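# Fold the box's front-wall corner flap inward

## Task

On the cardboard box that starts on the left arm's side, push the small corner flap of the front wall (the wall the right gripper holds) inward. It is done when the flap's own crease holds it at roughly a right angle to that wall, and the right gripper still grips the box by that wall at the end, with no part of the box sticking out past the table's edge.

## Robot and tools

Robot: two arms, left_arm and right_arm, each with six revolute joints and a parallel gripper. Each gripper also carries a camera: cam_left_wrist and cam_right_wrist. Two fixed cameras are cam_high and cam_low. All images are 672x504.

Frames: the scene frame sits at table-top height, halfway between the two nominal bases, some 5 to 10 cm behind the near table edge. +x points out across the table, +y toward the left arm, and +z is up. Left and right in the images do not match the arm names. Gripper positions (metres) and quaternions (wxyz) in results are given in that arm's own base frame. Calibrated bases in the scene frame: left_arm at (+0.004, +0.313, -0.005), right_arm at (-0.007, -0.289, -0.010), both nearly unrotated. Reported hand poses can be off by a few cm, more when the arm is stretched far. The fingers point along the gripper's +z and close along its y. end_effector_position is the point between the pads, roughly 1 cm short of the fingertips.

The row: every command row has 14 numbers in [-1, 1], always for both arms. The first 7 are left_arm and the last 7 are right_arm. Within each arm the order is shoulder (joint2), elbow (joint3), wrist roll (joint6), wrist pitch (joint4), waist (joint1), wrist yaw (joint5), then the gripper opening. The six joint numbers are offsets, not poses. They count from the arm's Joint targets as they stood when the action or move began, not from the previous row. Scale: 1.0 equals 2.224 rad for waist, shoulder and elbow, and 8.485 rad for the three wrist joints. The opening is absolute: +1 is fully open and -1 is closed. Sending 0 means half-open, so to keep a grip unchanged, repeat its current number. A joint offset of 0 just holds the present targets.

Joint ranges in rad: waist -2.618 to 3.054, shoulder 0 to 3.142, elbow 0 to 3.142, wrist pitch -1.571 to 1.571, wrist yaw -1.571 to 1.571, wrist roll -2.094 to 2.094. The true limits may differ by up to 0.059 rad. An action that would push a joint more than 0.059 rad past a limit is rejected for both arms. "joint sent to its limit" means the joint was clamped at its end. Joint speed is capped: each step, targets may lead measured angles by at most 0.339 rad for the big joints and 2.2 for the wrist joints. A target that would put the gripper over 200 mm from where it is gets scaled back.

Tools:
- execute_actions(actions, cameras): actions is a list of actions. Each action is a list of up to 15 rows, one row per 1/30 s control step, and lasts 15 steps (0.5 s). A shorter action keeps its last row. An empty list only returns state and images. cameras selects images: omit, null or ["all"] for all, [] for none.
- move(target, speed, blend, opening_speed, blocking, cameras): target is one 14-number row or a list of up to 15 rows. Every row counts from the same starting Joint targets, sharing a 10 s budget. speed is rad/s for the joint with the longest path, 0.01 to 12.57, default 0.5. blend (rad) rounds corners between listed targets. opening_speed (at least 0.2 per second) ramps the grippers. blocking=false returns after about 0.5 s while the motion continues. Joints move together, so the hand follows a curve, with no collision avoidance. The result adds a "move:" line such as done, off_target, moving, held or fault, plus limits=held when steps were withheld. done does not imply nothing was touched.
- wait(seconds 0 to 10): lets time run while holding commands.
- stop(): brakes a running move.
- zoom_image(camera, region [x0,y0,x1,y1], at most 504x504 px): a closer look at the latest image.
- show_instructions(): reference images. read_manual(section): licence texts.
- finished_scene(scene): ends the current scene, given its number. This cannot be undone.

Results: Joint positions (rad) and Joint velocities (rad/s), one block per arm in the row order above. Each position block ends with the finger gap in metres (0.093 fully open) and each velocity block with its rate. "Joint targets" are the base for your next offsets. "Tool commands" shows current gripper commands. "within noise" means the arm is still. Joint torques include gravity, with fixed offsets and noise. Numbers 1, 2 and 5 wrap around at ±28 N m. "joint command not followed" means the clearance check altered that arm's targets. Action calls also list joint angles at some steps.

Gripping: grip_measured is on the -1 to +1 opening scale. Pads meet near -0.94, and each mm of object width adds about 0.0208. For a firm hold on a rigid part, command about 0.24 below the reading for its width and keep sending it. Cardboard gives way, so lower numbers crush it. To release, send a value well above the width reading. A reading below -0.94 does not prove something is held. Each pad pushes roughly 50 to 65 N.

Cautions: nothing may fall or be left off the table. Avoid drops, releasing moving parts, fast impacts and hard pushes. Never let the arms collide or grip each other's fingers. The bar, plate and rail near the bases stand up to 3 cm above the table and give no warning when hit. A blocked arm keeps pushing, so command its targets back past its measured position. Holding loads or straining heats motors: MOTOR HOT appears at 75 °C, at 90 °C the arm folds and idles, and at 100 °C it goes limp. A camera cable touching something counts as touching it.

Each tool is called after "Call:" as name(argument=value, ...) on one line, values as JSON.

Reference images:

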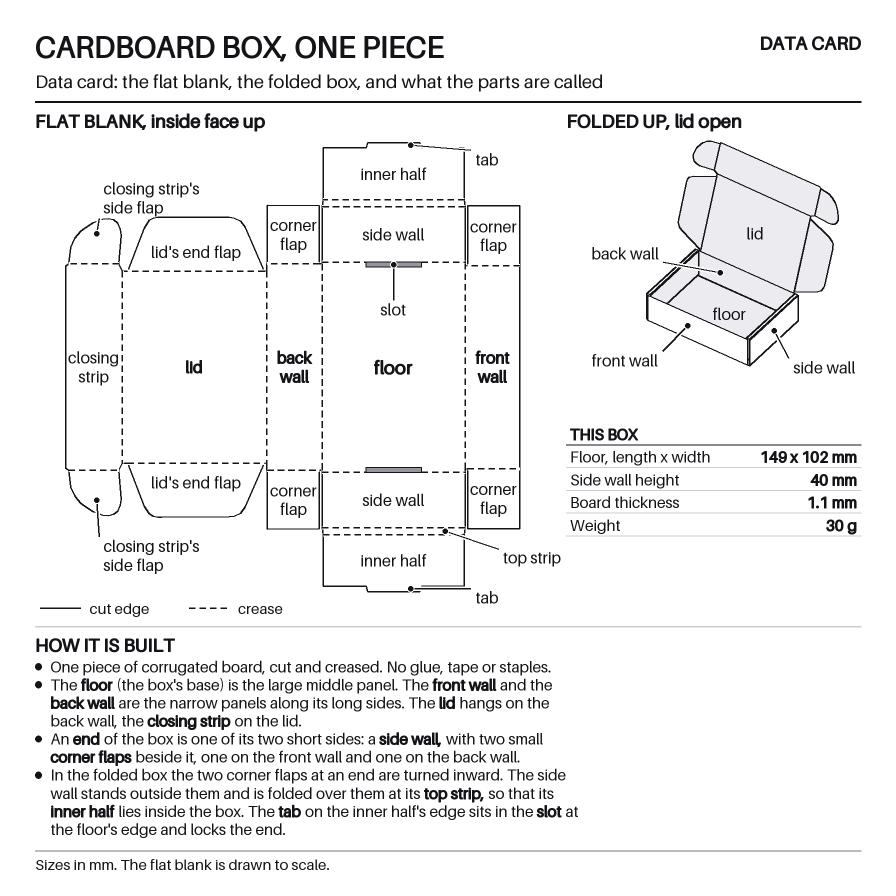

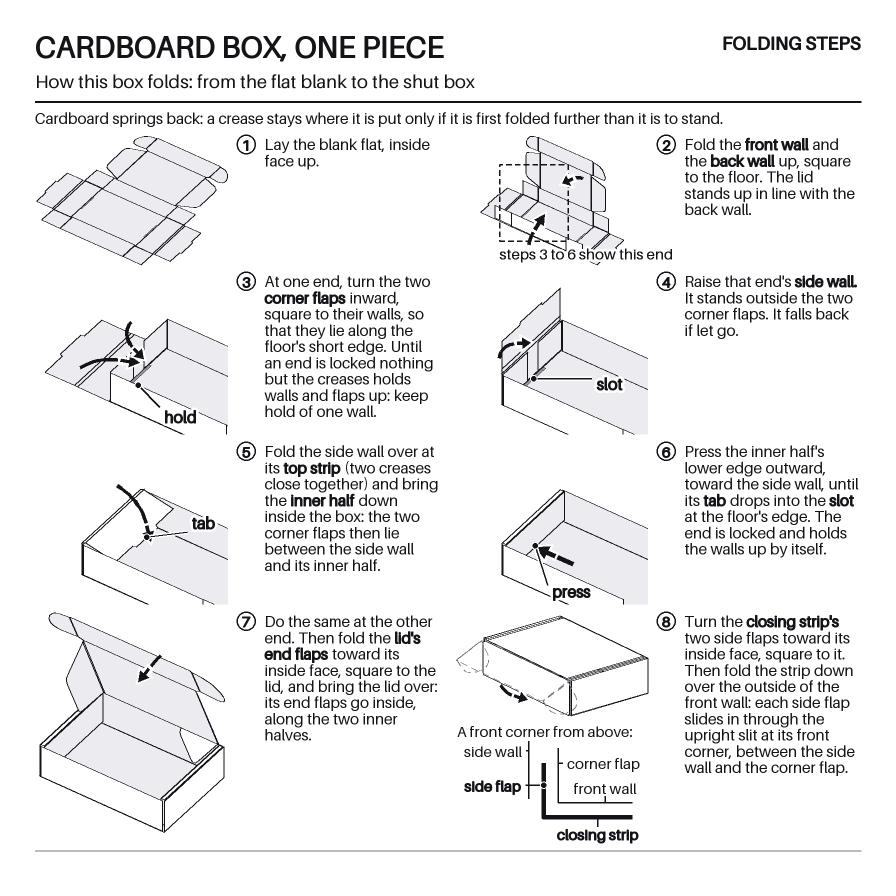

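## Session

Call:
execute_actions(actions=[])

Call:
zoom_image(camera="cam_high", region=[270, 290, 470, 490])

Scene clock: 0.00 s.
left_arm: end_effector_position=(+0.3754, +0.0000, +0.4020) grip_measured=+1.000 end_effector_quat_wxyz=(+0.707, +0.000, +0.707, +0.000) | right_arm: end_effector_position=(+0.3476, +0.1960, +0.1461) grip_measured=-0.988 end_effector_quat_wxyz=(-0.587, +0.734, -0.330, +0.088)
Joint names: [shoulder, elbow, wrist roll, wrist pitch, waist, wrist yaw]
Joint positions: left_arm=[1.047 1.047 0 0 0 0 0.093] | right_arm=[1.487 0.603 -1.576 0.478 0.228 -0.73 0]
Joint velocities: within noise
Joint torques (N m): no reading
Motor temperatures (°C): left_arm=[27 31 22 31 25 21 22] | right_arm=[26 34 20 27 25 23 22]
Heat: left arm: 31 °C; right arm: 34 °C.
Joint targets: left_arm=[1.042 1.061 0.000 0.010 0.001 -0.001] | right_arm=[1.481 0.608 -1.574 0.472 0.230 -0.732]
Tool commands: left_gripper/opening=+0.999929 right_gripper/opening=-1.0
camera_calibration:
cam_right_wrist: T_world_to_cam=[[0.360631, 0.161909, 0.918548, -0.291666], [0.528304, -0.847065, -0.0581078, 0.0322259], [0.768662, 0.506228, -0.391015, -0.230799], [0, 0, 0, 1]] pos_world=[0.265565, 0.191358, 0.179536]

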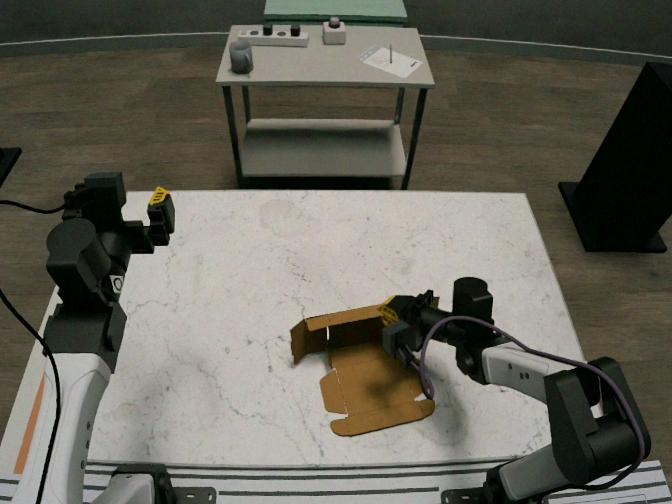

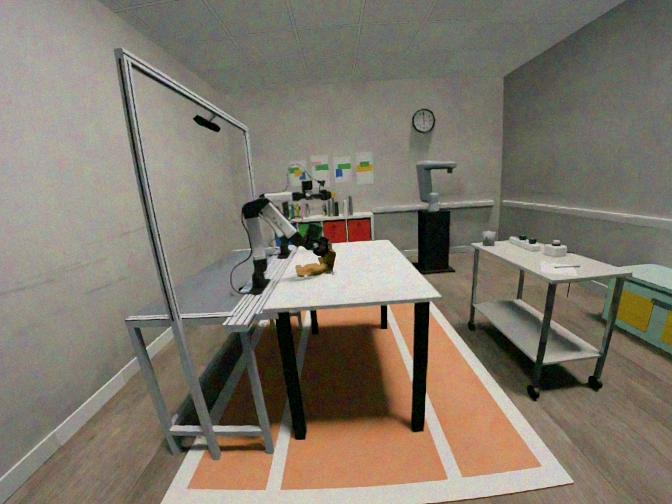

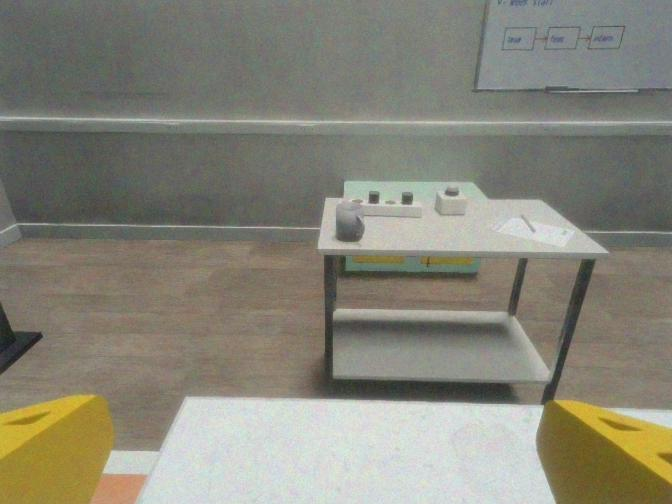

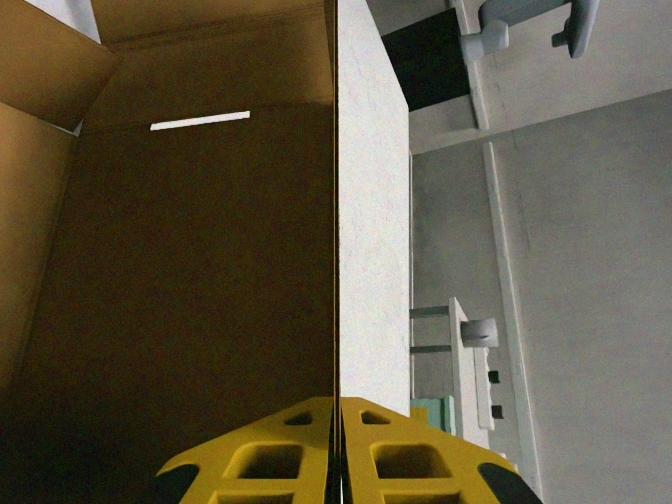

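Scaled by 2.520 from the camera's 672x504 image, which has a finer 960x720 frame.

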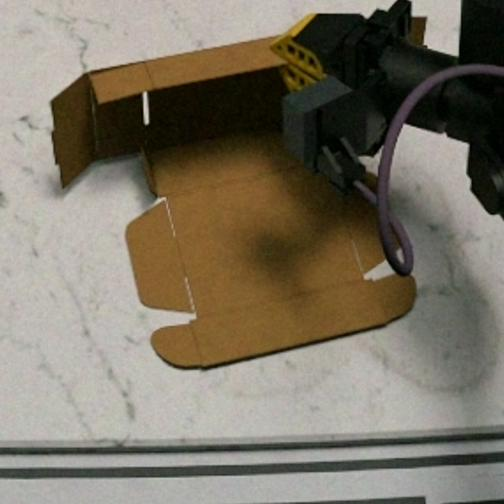

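Call:
move(target=[[0.1751,-0.06,0,-0.009,-0.4452,-0.0706,-1,0,0,0,0,0,0,-1]], speed=0.8, opening_speed=1.5)

Call:
zoom_image(camera="cam_high", region=[270, 290, 470, 490])

Scene clock: 20.77 s.
left_arm: end_effector_position=(+0.3014, -0.2890, +0.1951) grip_measured=-0.991 end_effector_quat_wxyz=(+0.524, +0.277, +0.805, +0.006) | right_arm: end_effector_position=(+0.3476, +0.1960, +0.1461) grip_measured=-0.988 end_effector_quat_wxyz=(-0.587, +0.734, -0.330, +0.088)
Joint names: [shoulder, elbow, wrist roll, wrist pitch, waist, wrist yaw]
Joint positions: left_arm=[1.429 0.933 0 -0.075 -0.99 -0.587 0] | right_arm=[1.487 0.603 -1.576 0.478 0.228 -0.73 0]
Joint velocities: within noise
Joint torques (N m): left_arm=[-6 7.97 -0.04 1.93 -0.08 -0.27] | right_arm=[-6.17 7.36 0.01 2.33 0.42 -0.3]
Motor temperatures (°C): left_arm=[27 36 22 37 25 21 22] | right_arm=[28 37 20 29 25 23 22]
Heat: left arm: 37 °C; right arm: 37 °C.
Joint targets: left_arm=[1.431 0.927 0.000 -0.067 -0.989 -0.600] | right_arm=[1.481 0.608 -1.574 0.472 0.230 -0.732]
move: done
camera_calibration:
cam_left_wrist: T_world_to_cam=[[-0.437708, -0.853357, -0.283184, -0.0631406], [-0.637488, 0.516653, -0.571558, 0.489842], [0.634051, -0.0696493, -0.770148, 0.0235497], [0, 0, 0, 1]] pos_world=[0.2697, -0.30532, 0.28023]
cam_right_wrist: T_world_to_cam=[[0.360631, 0.161909, 0.918548, -0.291666], [0.528304, -0.847065, -0.0581078, 0.0322259], [0.768662, 0.506228, -0.391015, -0.230799], [0, 0, 0, 1]] pos_world=[0.265565, 0.191358, 0.179536]

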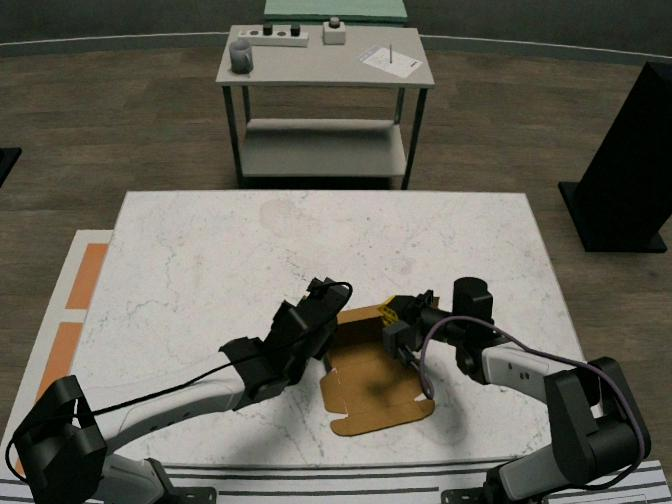

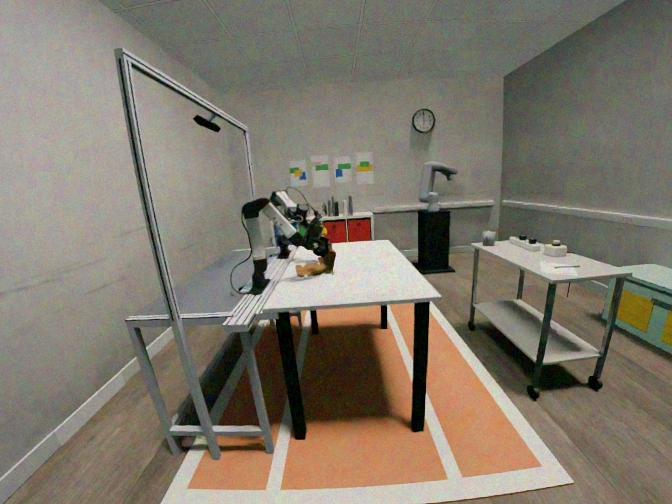

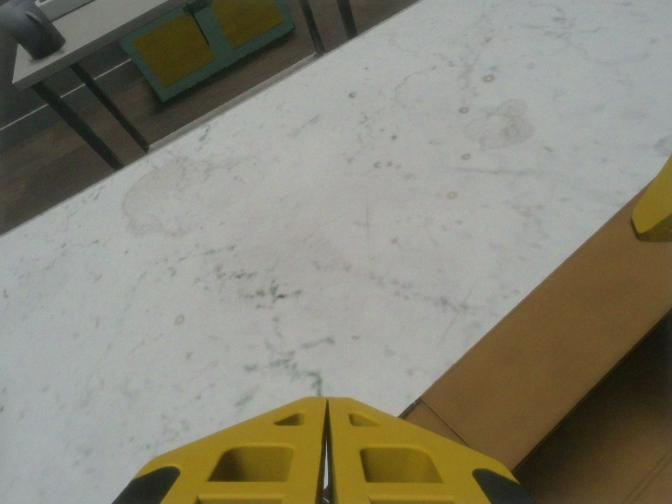

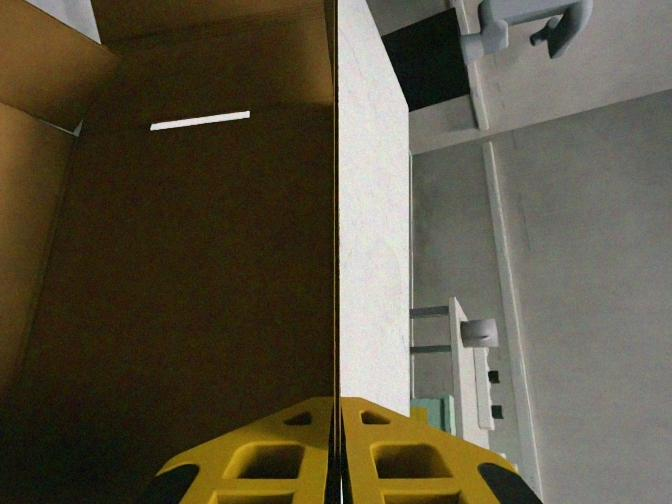

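Scaled by 2.520 from the camera's 672x504 image, which has a finer 960x720 frame.

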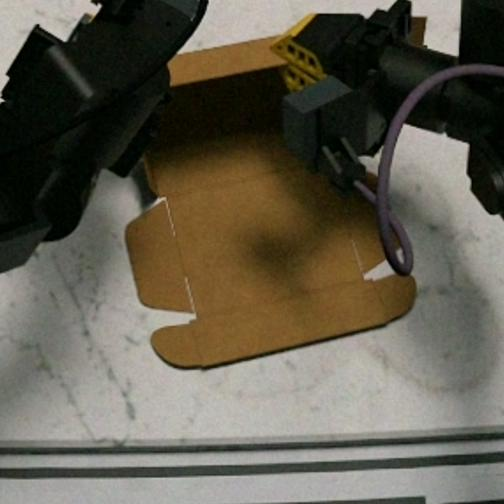

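Call:
zoom_image(camera="cam_left_wrist", region=[300, 300, 600, 504])

Scaled by 1.680 from the camera's 672x504 image, which has a finer 960x720 frame.

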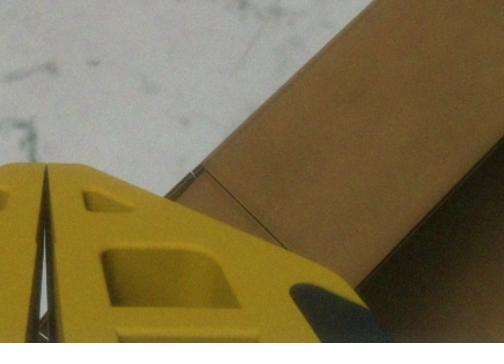

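Call:
move(target=[[-0.0049,-0.1066,0,0.0348,-0.0211,0,-1,0,0,0,0,0,0,-1],[0.0112,-0.147,0,0.0557,-0.0301,0,-1,0,0,0,0,0,0,-1],[0.0468,-0.1682,0,0.0768,-0.0391,0,-1,0,0,0,0,0,0,-1]], speed=[0.3,0.2,0.18], blend=0.03)

Call:
zoom_image(camera="cam_right_wrist", region=[100, 0, 400, 200])

Scene clock: 45.93 s.
left_arm: end_effector_position=(+0.2727, -0.3009, +0.1298) grip_measured=-0.992 end_effector_quat_wxyz=(+0.582, +0.264, +0.766, -0.062) | right_arm: end_effector_position=(+0.3479, +0.1957, +0.1458) grip_measured=-0.988 end_effector_quat_wxyz=(-0.587, +0.734, -0.331, +0.088)
Joint names: [shoulder, elbow, wrist roll, wrist pitch, waist, wrist yaw]
Joint positions: left_arm=[1.526 0.565 0 0.572 -1.069 -0.596 0] | right_arm=[1.487 0.603 -1.576 0.477 0.228 -0.726 0]
Joint velocities: within noise
Joint torques (N m): left_arm=[-5.09 6.15 -0.04 2.07 -0.76 -0.12] | right_arm=[-6.02 7.25 0.04 2.31 0.55 -0.33]
Motor temperatures (°C): left_arm=[28 38 22 40 25 21 22] | right_arm=[29 39 20 30 25 23 22]
Heat: left arm: 40 °C; right arm: 39 °C.
Joint targets: left_arm=[1.535 0.553 0.000 0.585 -1.076 -0.600] | right_arm=[1.481 0.608 -1.574 0.473 0.230 -0.732]
move: done
camera_calibration:
cam_left_wrist: T_world_to_cam=[[-0.475534, -0.857648, -0.195721, -0.106642], [-0.540247, 0.460307, -0.704451, 0.414156], [0.694263, -0.229253, -0.682234, -0.0853615], [0, 0, 0, 1]] pos_world=[0.232298, -0.30167, 0.212644]
cam_right_wrist: T_world_to_cam=[[0.361513, 0.162086, 0.91817, -0.291824], [0.525895, -0.848621, -0.0572531, 0.0327782], [0.769898, 0.503558, -0.392028, -0.230817], [0, 0, 0, 1]] pos_world=[0.265966, 0.191347, 0.179334]

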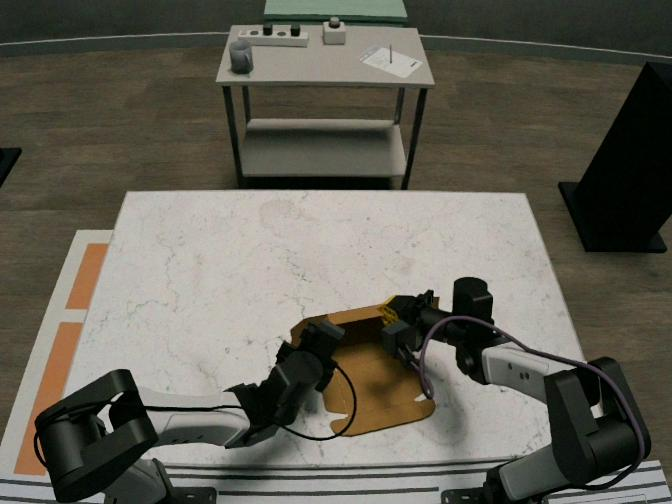

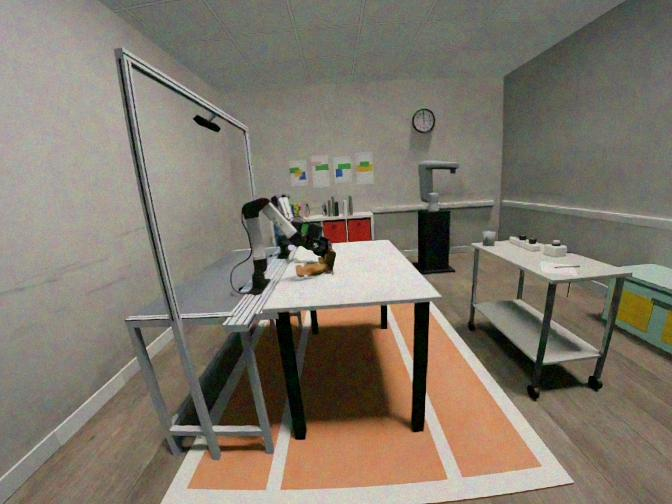

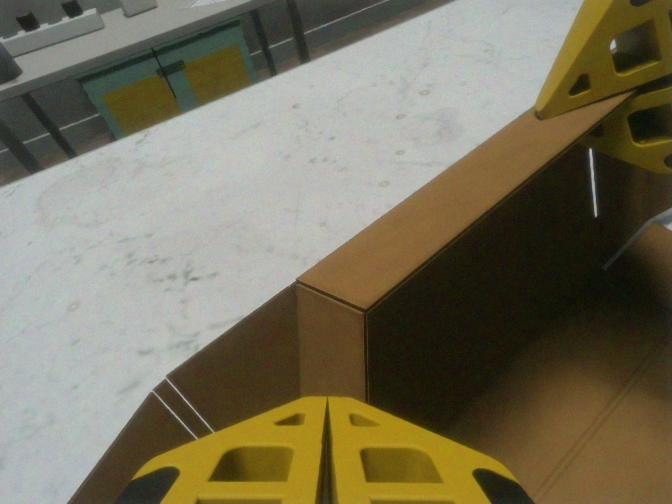

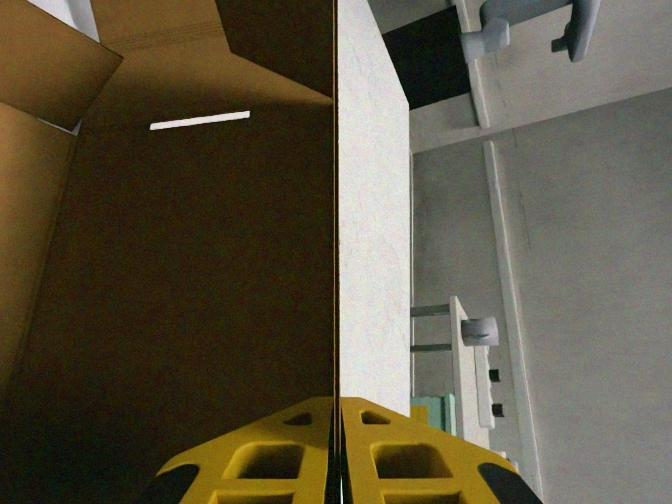

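Scaled by 1.680 from the camera's 672x504 image, which has a finer 960x720 frame.

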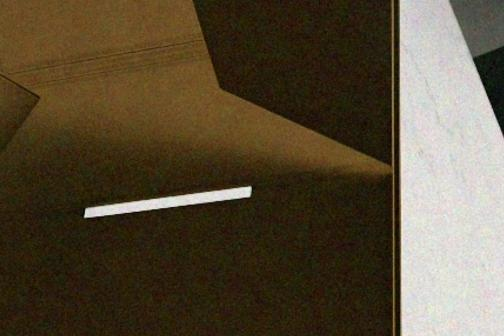

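Call:
move(target=[[0.0432,0.0025,0,0.0179,-0.0076,0,-1,0,0,0,0,0,0,-1],[0.0773,0.0274,0,0.0286,-0.0112,0,-1,0,0,0,0,0,0,-1],[0.1129,0.0369,0,0.0477,-0.0108,0,-1,0,0,0,0,0,0,-1],[0.1488,0.0477,0,0.0668,-0.0094,0,-1,0,0,0,0,0,0,-1]], speed=0.2, blend=0.03)

Call:
zoom_image(camera="cam_right_wrist", region=[100, 0, 400, 200])

Scene clock: 52.63 s.
left_arm: end_effector_position=(+0.2895, -0.3474, +0.1247) grip_measured=-0.992 end_effector_quat_wxyz=(+0.653, +0.204, +0.718, -0.129) | right_arm: end_effector_position=(+0.3511, +0.1937, +0.1463) grip_measured=-0.988 end_effector_quat_wxyz=(-0.585, +0.732, -0.335, +0.098)
Joint names: [shoulder, elbow, wrist roll, wrist pitch, waist, wrist yaw]
Joint positions: left_arm=[1.862 0.623 0 1.099 -1.093 -0.616 0] | right_arm=[1.487 0.603 -1.576 0.484 0.228 -0.706 0]
Joint velocities: within noise
Joint torques (N m): left_arm=[-7.31 9.72 -0.03 2.53 -0.5 0.16] | right_arm=[-6 7.27 0.03 2.23 0.5 -0.56]
Motor temperatures (°C): left_arm=[29 37 22 41 25 21 22] | right_arm=[30 39 20 31 25 23 22]
Heat: left arm: 41 °C; right arm: 39 °C.
Joint targets: left_arm=[1.866 0.659 0.000 1.152 -1.097 -0.600] | right_arm=[1.481 0.608 -1.574 0.473 0.230 -0.732]
move: off_target (left_arm); left_arm: the wrist pitch is farthest, 0.053 rad from its target
camera_calibration:
cam_left_wrist: T_world_to_cam=[[-0.463201, -0.884018, -0.0629018, -0.168889], [-0.443723, 0.292766, -0.846994, 0.37264], [0.767173, -0.364417, -0.527868, -0.198377], [0, 0, 0, 1]] pos_world=[0.239308, -0.330689, 0.200283]
cam_right_wrist: T_world_to_cam=[[0.356443, 0.161063, 0.92033, -0.291376], [0.510169, -0.858773, -0.0472979, 0.0354296], [0.782736, 0.486383, -0.388272, -0.233812], [0, 0, 0, 1]] pos_world=[0.268797, 0.191078, 0.179055]

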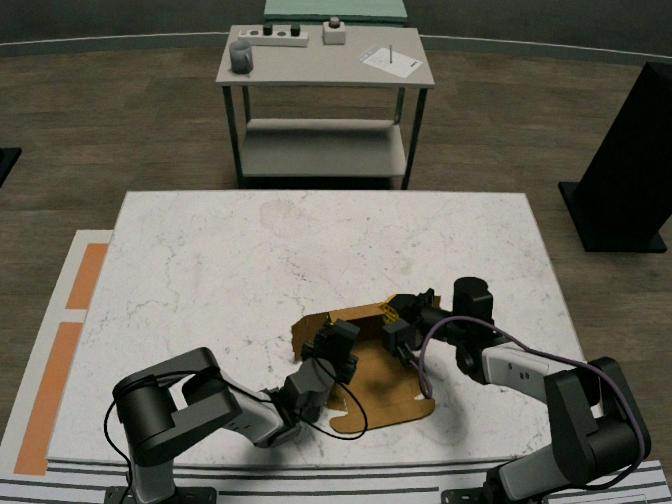

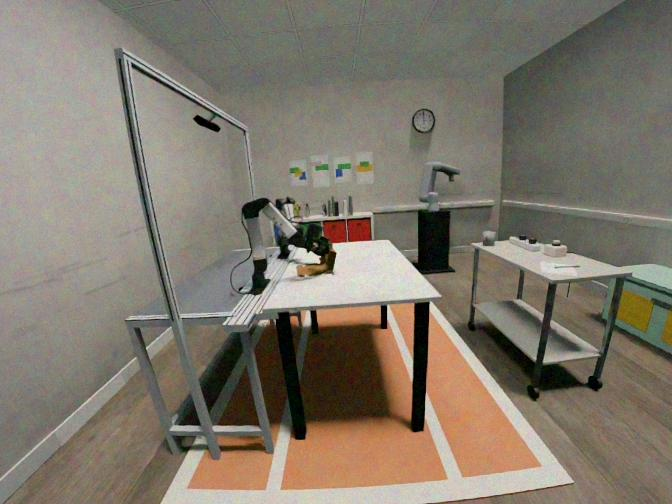

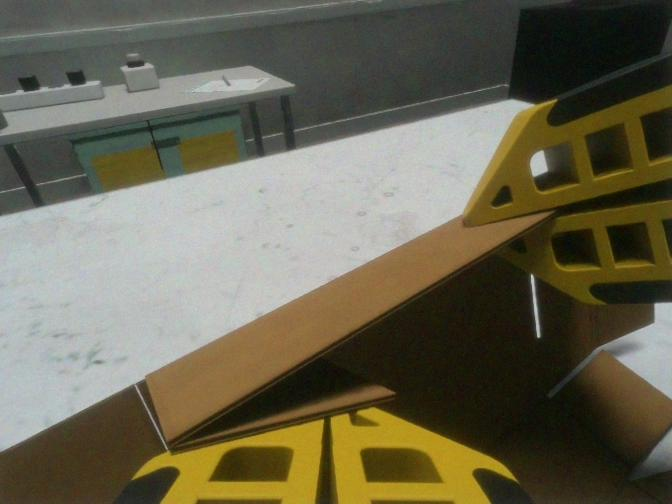

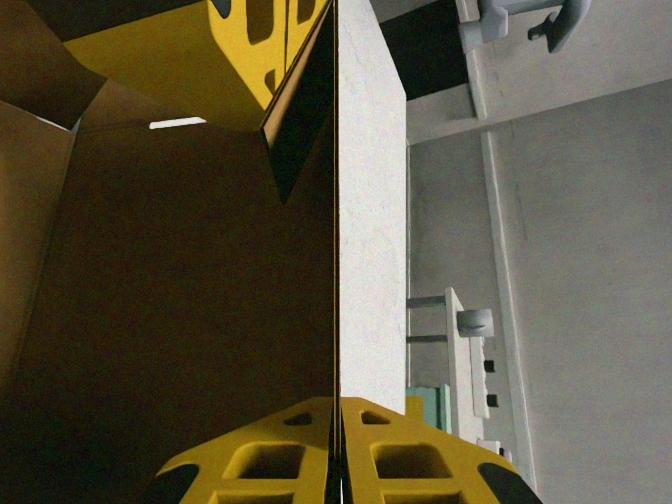

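Scaled by 1.680 from the camera's 672x504 image, which has a finer 960x720 frame.

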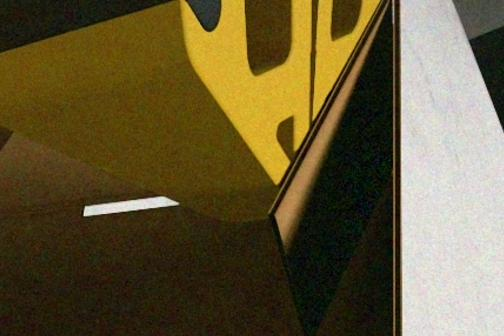

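Call:
move(target=[[0.0139,0.02,0,0.0125,-0.005,0,-1,0,0,0,0,0,0,-1]], speed=0.12)

Call:
zoom_image(camera="cam_right_wrist", region=[100, 0, 400, 200])

Scene clock: 56.83 s.
left_arm: end_effector_position=(+0.2956, -0.3511, +0.1331) grip_measured=-0.992 end_effector_quat_wxyz=(+0.670, +0.179, +0.707, -0.136) | right_arm: end_effector_position=(+0.3549, +0.1913, +0.1518) grip_measured=-0.988 end_effector_quat_wxyz=(-0.592, +0.726, -0.332, +0.109)
Joint names: [shoulder, elbow, wrist roll, wrist pitch, waist, wrist yaw]
Joint positions: left_arm=[1.9 0.65 0 1.169 -1.093 -0.644 0] | right_arm=[1.487 0.603 -1.57 0.514 0.22 -0.706 0]
Joint velocities: within noise
Joint torques (N m): left_arm=[-8.16 11.29 -0.03 2.87 -1.58 0.46] | right_arm=[-6.24 7.42 -0.06 1.9 1.2 -0.51]
Motor temperatures (°C): left_arm=[29 37 22 42 25 21 22] | right_arm=[30 39 20 31 25 23 22]
Heat: left arm: 42 °C; right arm: 39 °C.
Joint targets: left_arm=[1.897 0.704 0.000 1.258 -1.108 -0.600] | right_arm=[1.481 0.608 -1.574 0.472 0.229 -0.732]
move: off_target (left_arm, right_arm); left_arm: the wrist pitch is farthest, 0.089 rad from its target; right_arm: the wrist pitch is farthest, 0.041 rad from its target
camera_calibration:
cam_left_wrist: T_world_to_cam=[[-0.437434, -0.898737, -0.0303991, -0.185933], [-0.424979, 0.236401, -0.873789, 0.361769], [0.792493, -0.369306, -0.485354, -0.214822], [0, 0, 0, 1]] pos_world=[0.242656, -0.331963, 0.206193]
cam_right_wrist: T_world_to_cam=[[0.33534, 0.148617, 0.930301, -0.289055], [0.502645, -0.86341, -0.0432545, 0.0346296], [0.796803, 0.482116, -0.364238, -0.241245], [0, 0, 0, 1]] pos_world=[0.27175, 0.189166, 0.182536]

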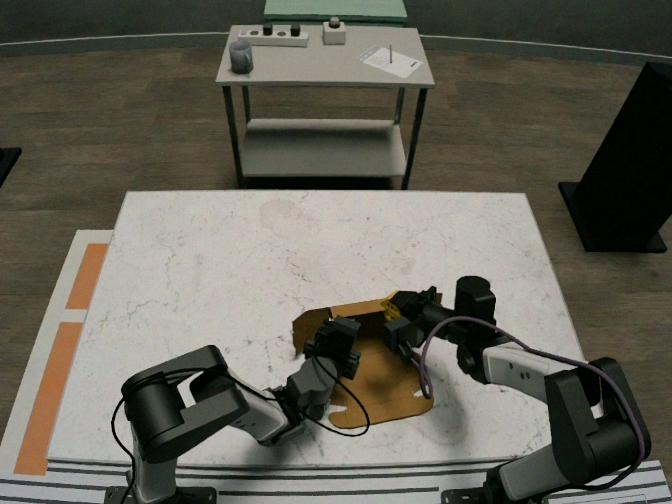

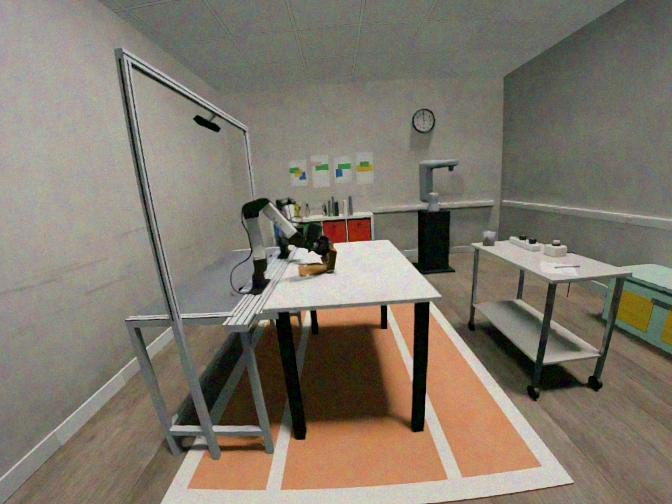

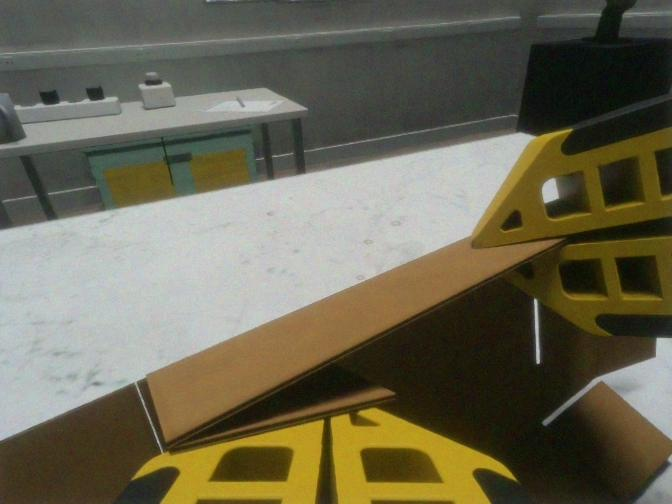

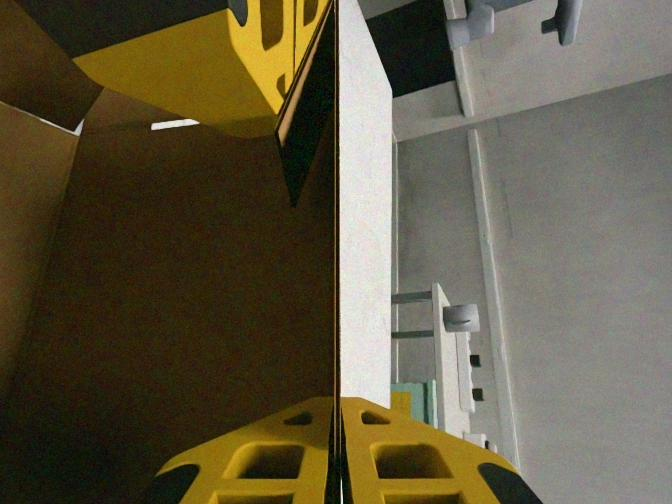

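Scaled by 1.680 from the camera's 672x504 image, which has a finer 960x720 frame.

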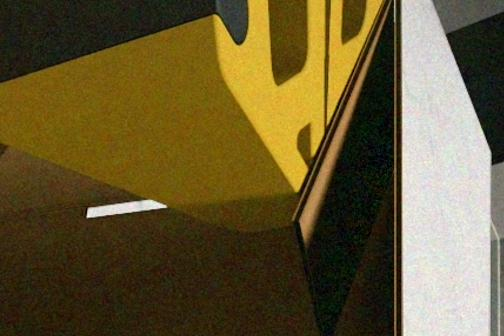

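Call:
move(target=[[0.0112,-0.0513,0,-0.0014,0.0126,0,-1,0,0,0,0,0,0,-1],[-0.0324,-0.1097,0,0.0038,0.0531,0,-1,0,0,0,0,0,0,-1]], speed=0.25)

Call:
zoom_image(camera="cam_right_wrist", region=[100, 0, 400, 200])

Scene clock: 62.37 s.
left_arm: end_effector_position=(+0.3035, -0.2901, +0.1118) grip_measured=-0.992 end_effector_quat_wxyz=(+0.663, +0.165, +0.722, -0.105) | right_arm: end_effector_position=(+0.3525, +0.1912, +0.1471) grip_measured=-0.988 end_effector_quat_wxyz=(-0.586, +0.729, -0.339, +0.099)
Joint names: [shoulder, elbow, wrist roll, wrist pitch, waist, wrist yaw]
Joint positions: left_arm=[1.855 0.469 0 1.267 -0.994 -0.609 0] | right_arm=[1.487 0.603 -1.569 0.488 0.22 -0.71 0]
Joint velocities: within noise
Joint torques (N m): left_arm=[-9.54 4.14 -0.03 2.21 0.25 0.1] | right_arm=[-5.98 7.46 -0.01 2.21 1.29 -0.51]
Motor temperatures (°C): left_arm=[30 37 22 43 25 21 22] | right_arm=[30 39 20 31 25 23 22]
Heat: left arm: 43 °C; right arm: 39 °C.
Joint targets: left_arm=[1.825 0.460 0.000 1.290 -0.990 -0.600] | right_arm=[1.481 0.608 -1.574 0.473 0.229 -0.732]
move: done
camera_calibration:
cam_left_wrist: T_world_to_cam=[[-0.379815, -0.923697, -0.0502409, -0.150692], [-0.459626, 0.235569, -0.856301, 0.340513], [0.802798, -0.302144, -0.514028, -0.189328], [0, 0, 0, 1]] pos_world=[0.251265, -0.276613, 0.186691]
cam_right_wrist: T_world_to_cam=[[0.359463, 0.153379, 0.920468, -0.291751], [0.504248, -0.861913, -0.0532981, 0.0362194], [0.785188, 0.483303, -0.387167, -0.233813], [0, 0, 0, 1]] pos_world=[0.270197, 0.188969, 0.179953]

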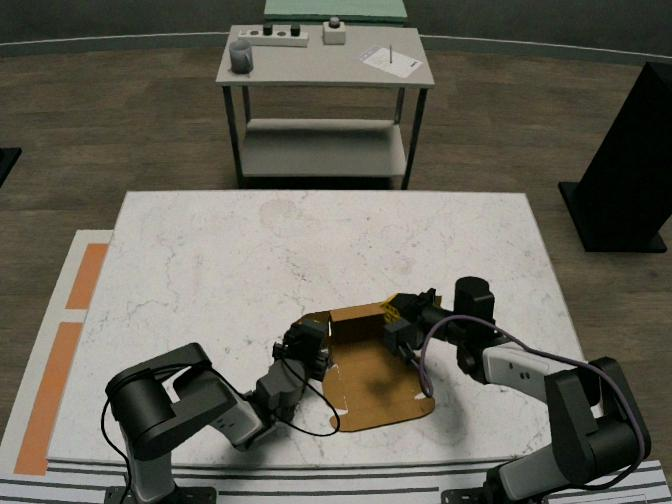

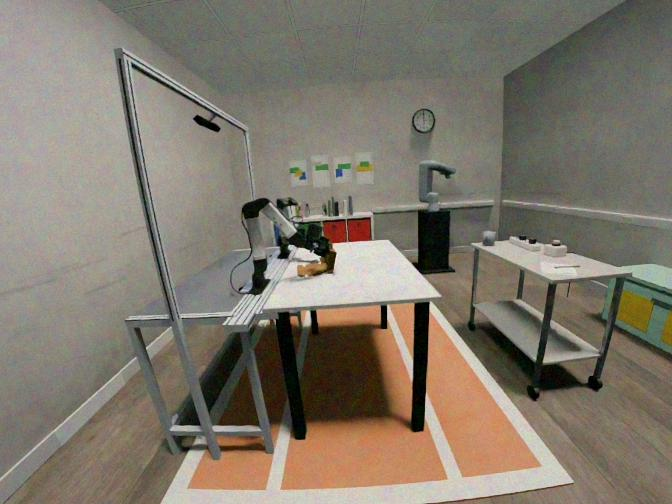

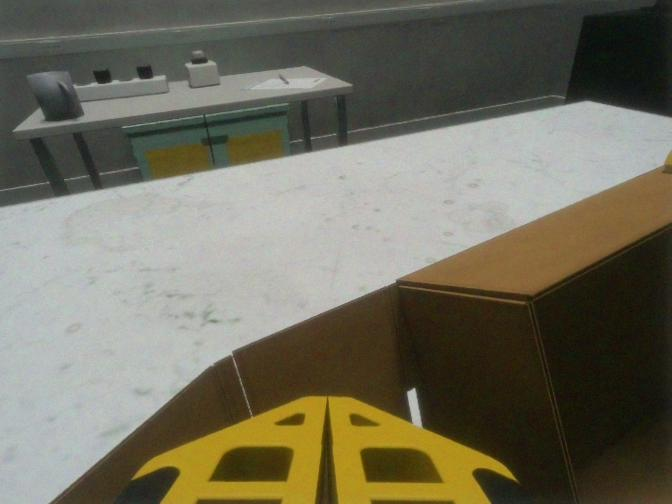

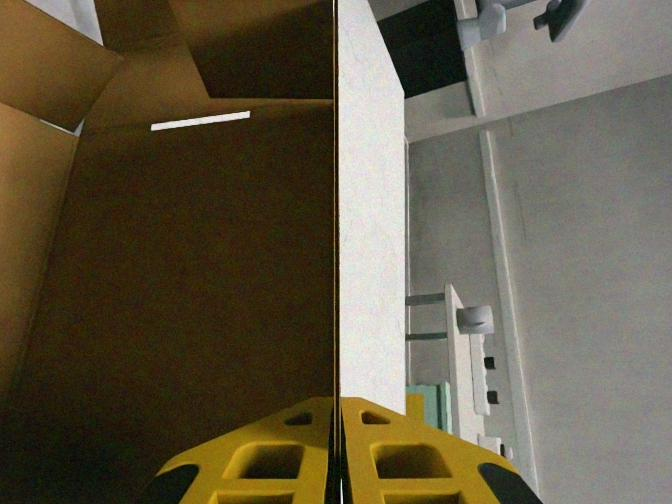

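Scaled by 1.680 from the camera's 672x504 image, which has a finer 960x720 frame.

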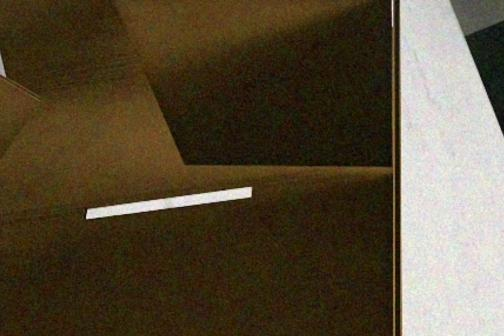

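Call:
move(target=[[-0.05,-0.05,0,0.0,0.05,0,-1,0,0,0,0,0,0,-1]], speed=0.3)

Call:
zoom_image(camera="cam_right_wrist", region=[100, 0, 400, 200])

Scene clock: 64.87 s.
left_arm: end_effector_position=(+0.3150, -0.2338, +0.1202) grip_measured=-0.992 end_effector_quat_wxyz=(+0.670, +0.126, +0.728, -0.072) | right_arm: end_effector_position=(+0.3524, +0.1912, +0.1470) grip_measured=-0.988 end_effector_quat_wxyz=(-0.586, +0.729, -0.339, +0.098)
Joint names: [shoulder, elbow, wrist roll, wrist pitch, waist, wrist yaw]
Joint positions: left_arm=[1.74 0.357 0 1.27 -0.885 -0.604 0] | right_arm=[1.487 0.603 -1.569 0.487 0.22 -0.71 0]
Joint velocities: within noise
Joint torques (N m): left_arm=[-8.32 4.21 -0.03 2.21 0.44 0.05] | right_arm=[-6.11 7.43 -0.06 2.21 1.2 -0.49]
Motor temperatures (°C): left_arm=[30 37 22 44 25 21 22] | right_arm=[30 40 20 32 25 23 22]
Heat: left arm: 44 °C; right arm: 40 °C.
Joint targets: left_arm=[1.714 0.348 0.000 1.290 -0.879 -0.600] | right_arm=[1.481 0.608 -1.574 0.473 0.229 -0.732]
move: done
camera_calibration:
cam_left_wrist: T_world_to_cam=[[-0.281152, -0.958547, -0.0462732, -0.1337], [-0.478782, 0.181894, -0.858885, 0.33347], [0.831698, -0.219322, -0.510074, -0.167487], [0, 0, 0, 1]] pos_world=[0.261368, -0.225547, 0.194795]
cam_right_wrist: T_world_to_cam=[[0.359774, 0.153464, 0.920332, -0.291825], [0.504526, -0.861735, -0.0535351, 0.0361547], [0.784867, 0.483592, -0.387456, -0.233729], [0, 0, 0, 1]] pos_world=[0.270196, 0.18897, 0.179952]

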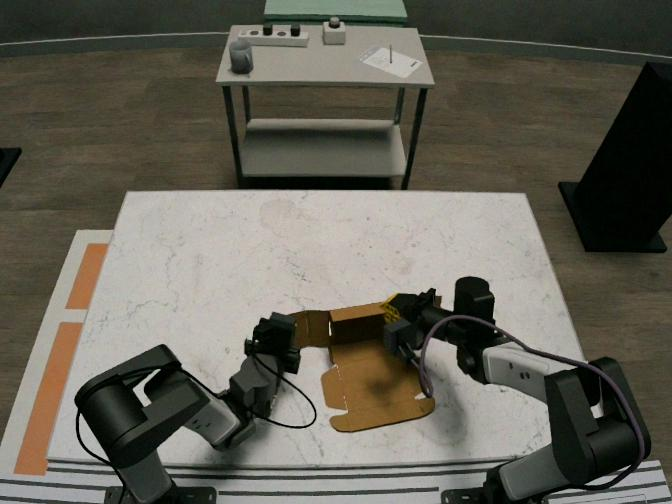

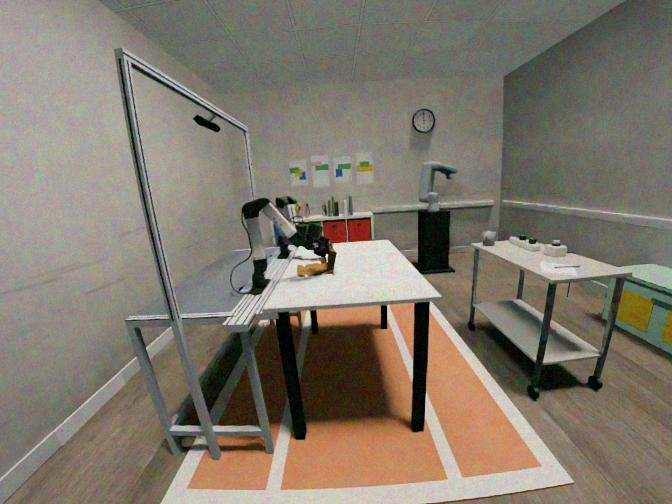

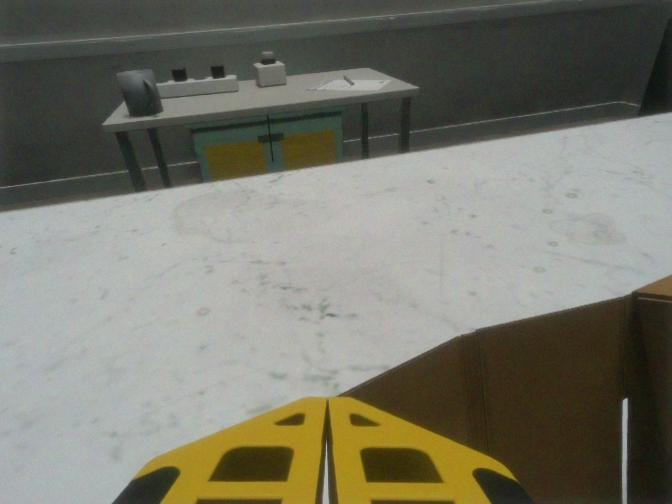

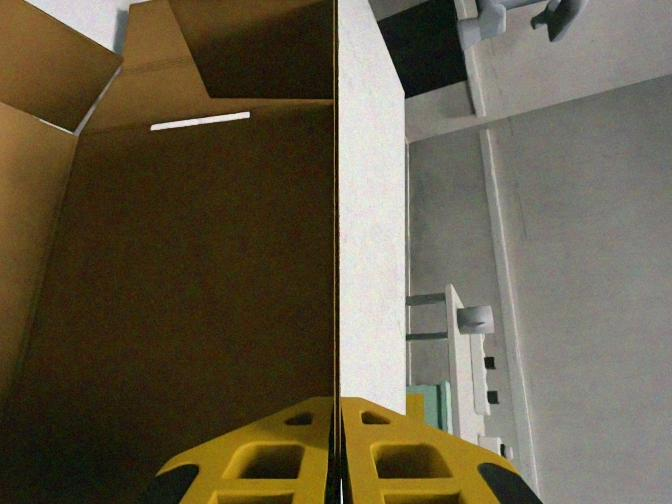

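Scaled by 1.680 from the camera's 672x504 image, which has a finer 960x720 frame.

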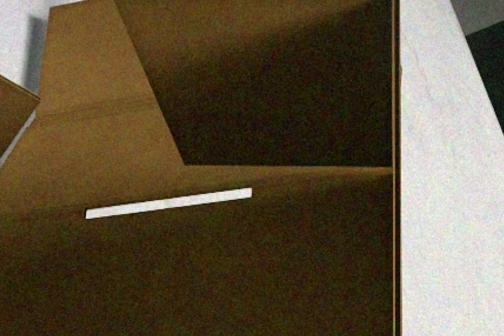

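Square and released; box well within the table.

Call:
finished_scene(scene=2)

The scene is finished: the task was done.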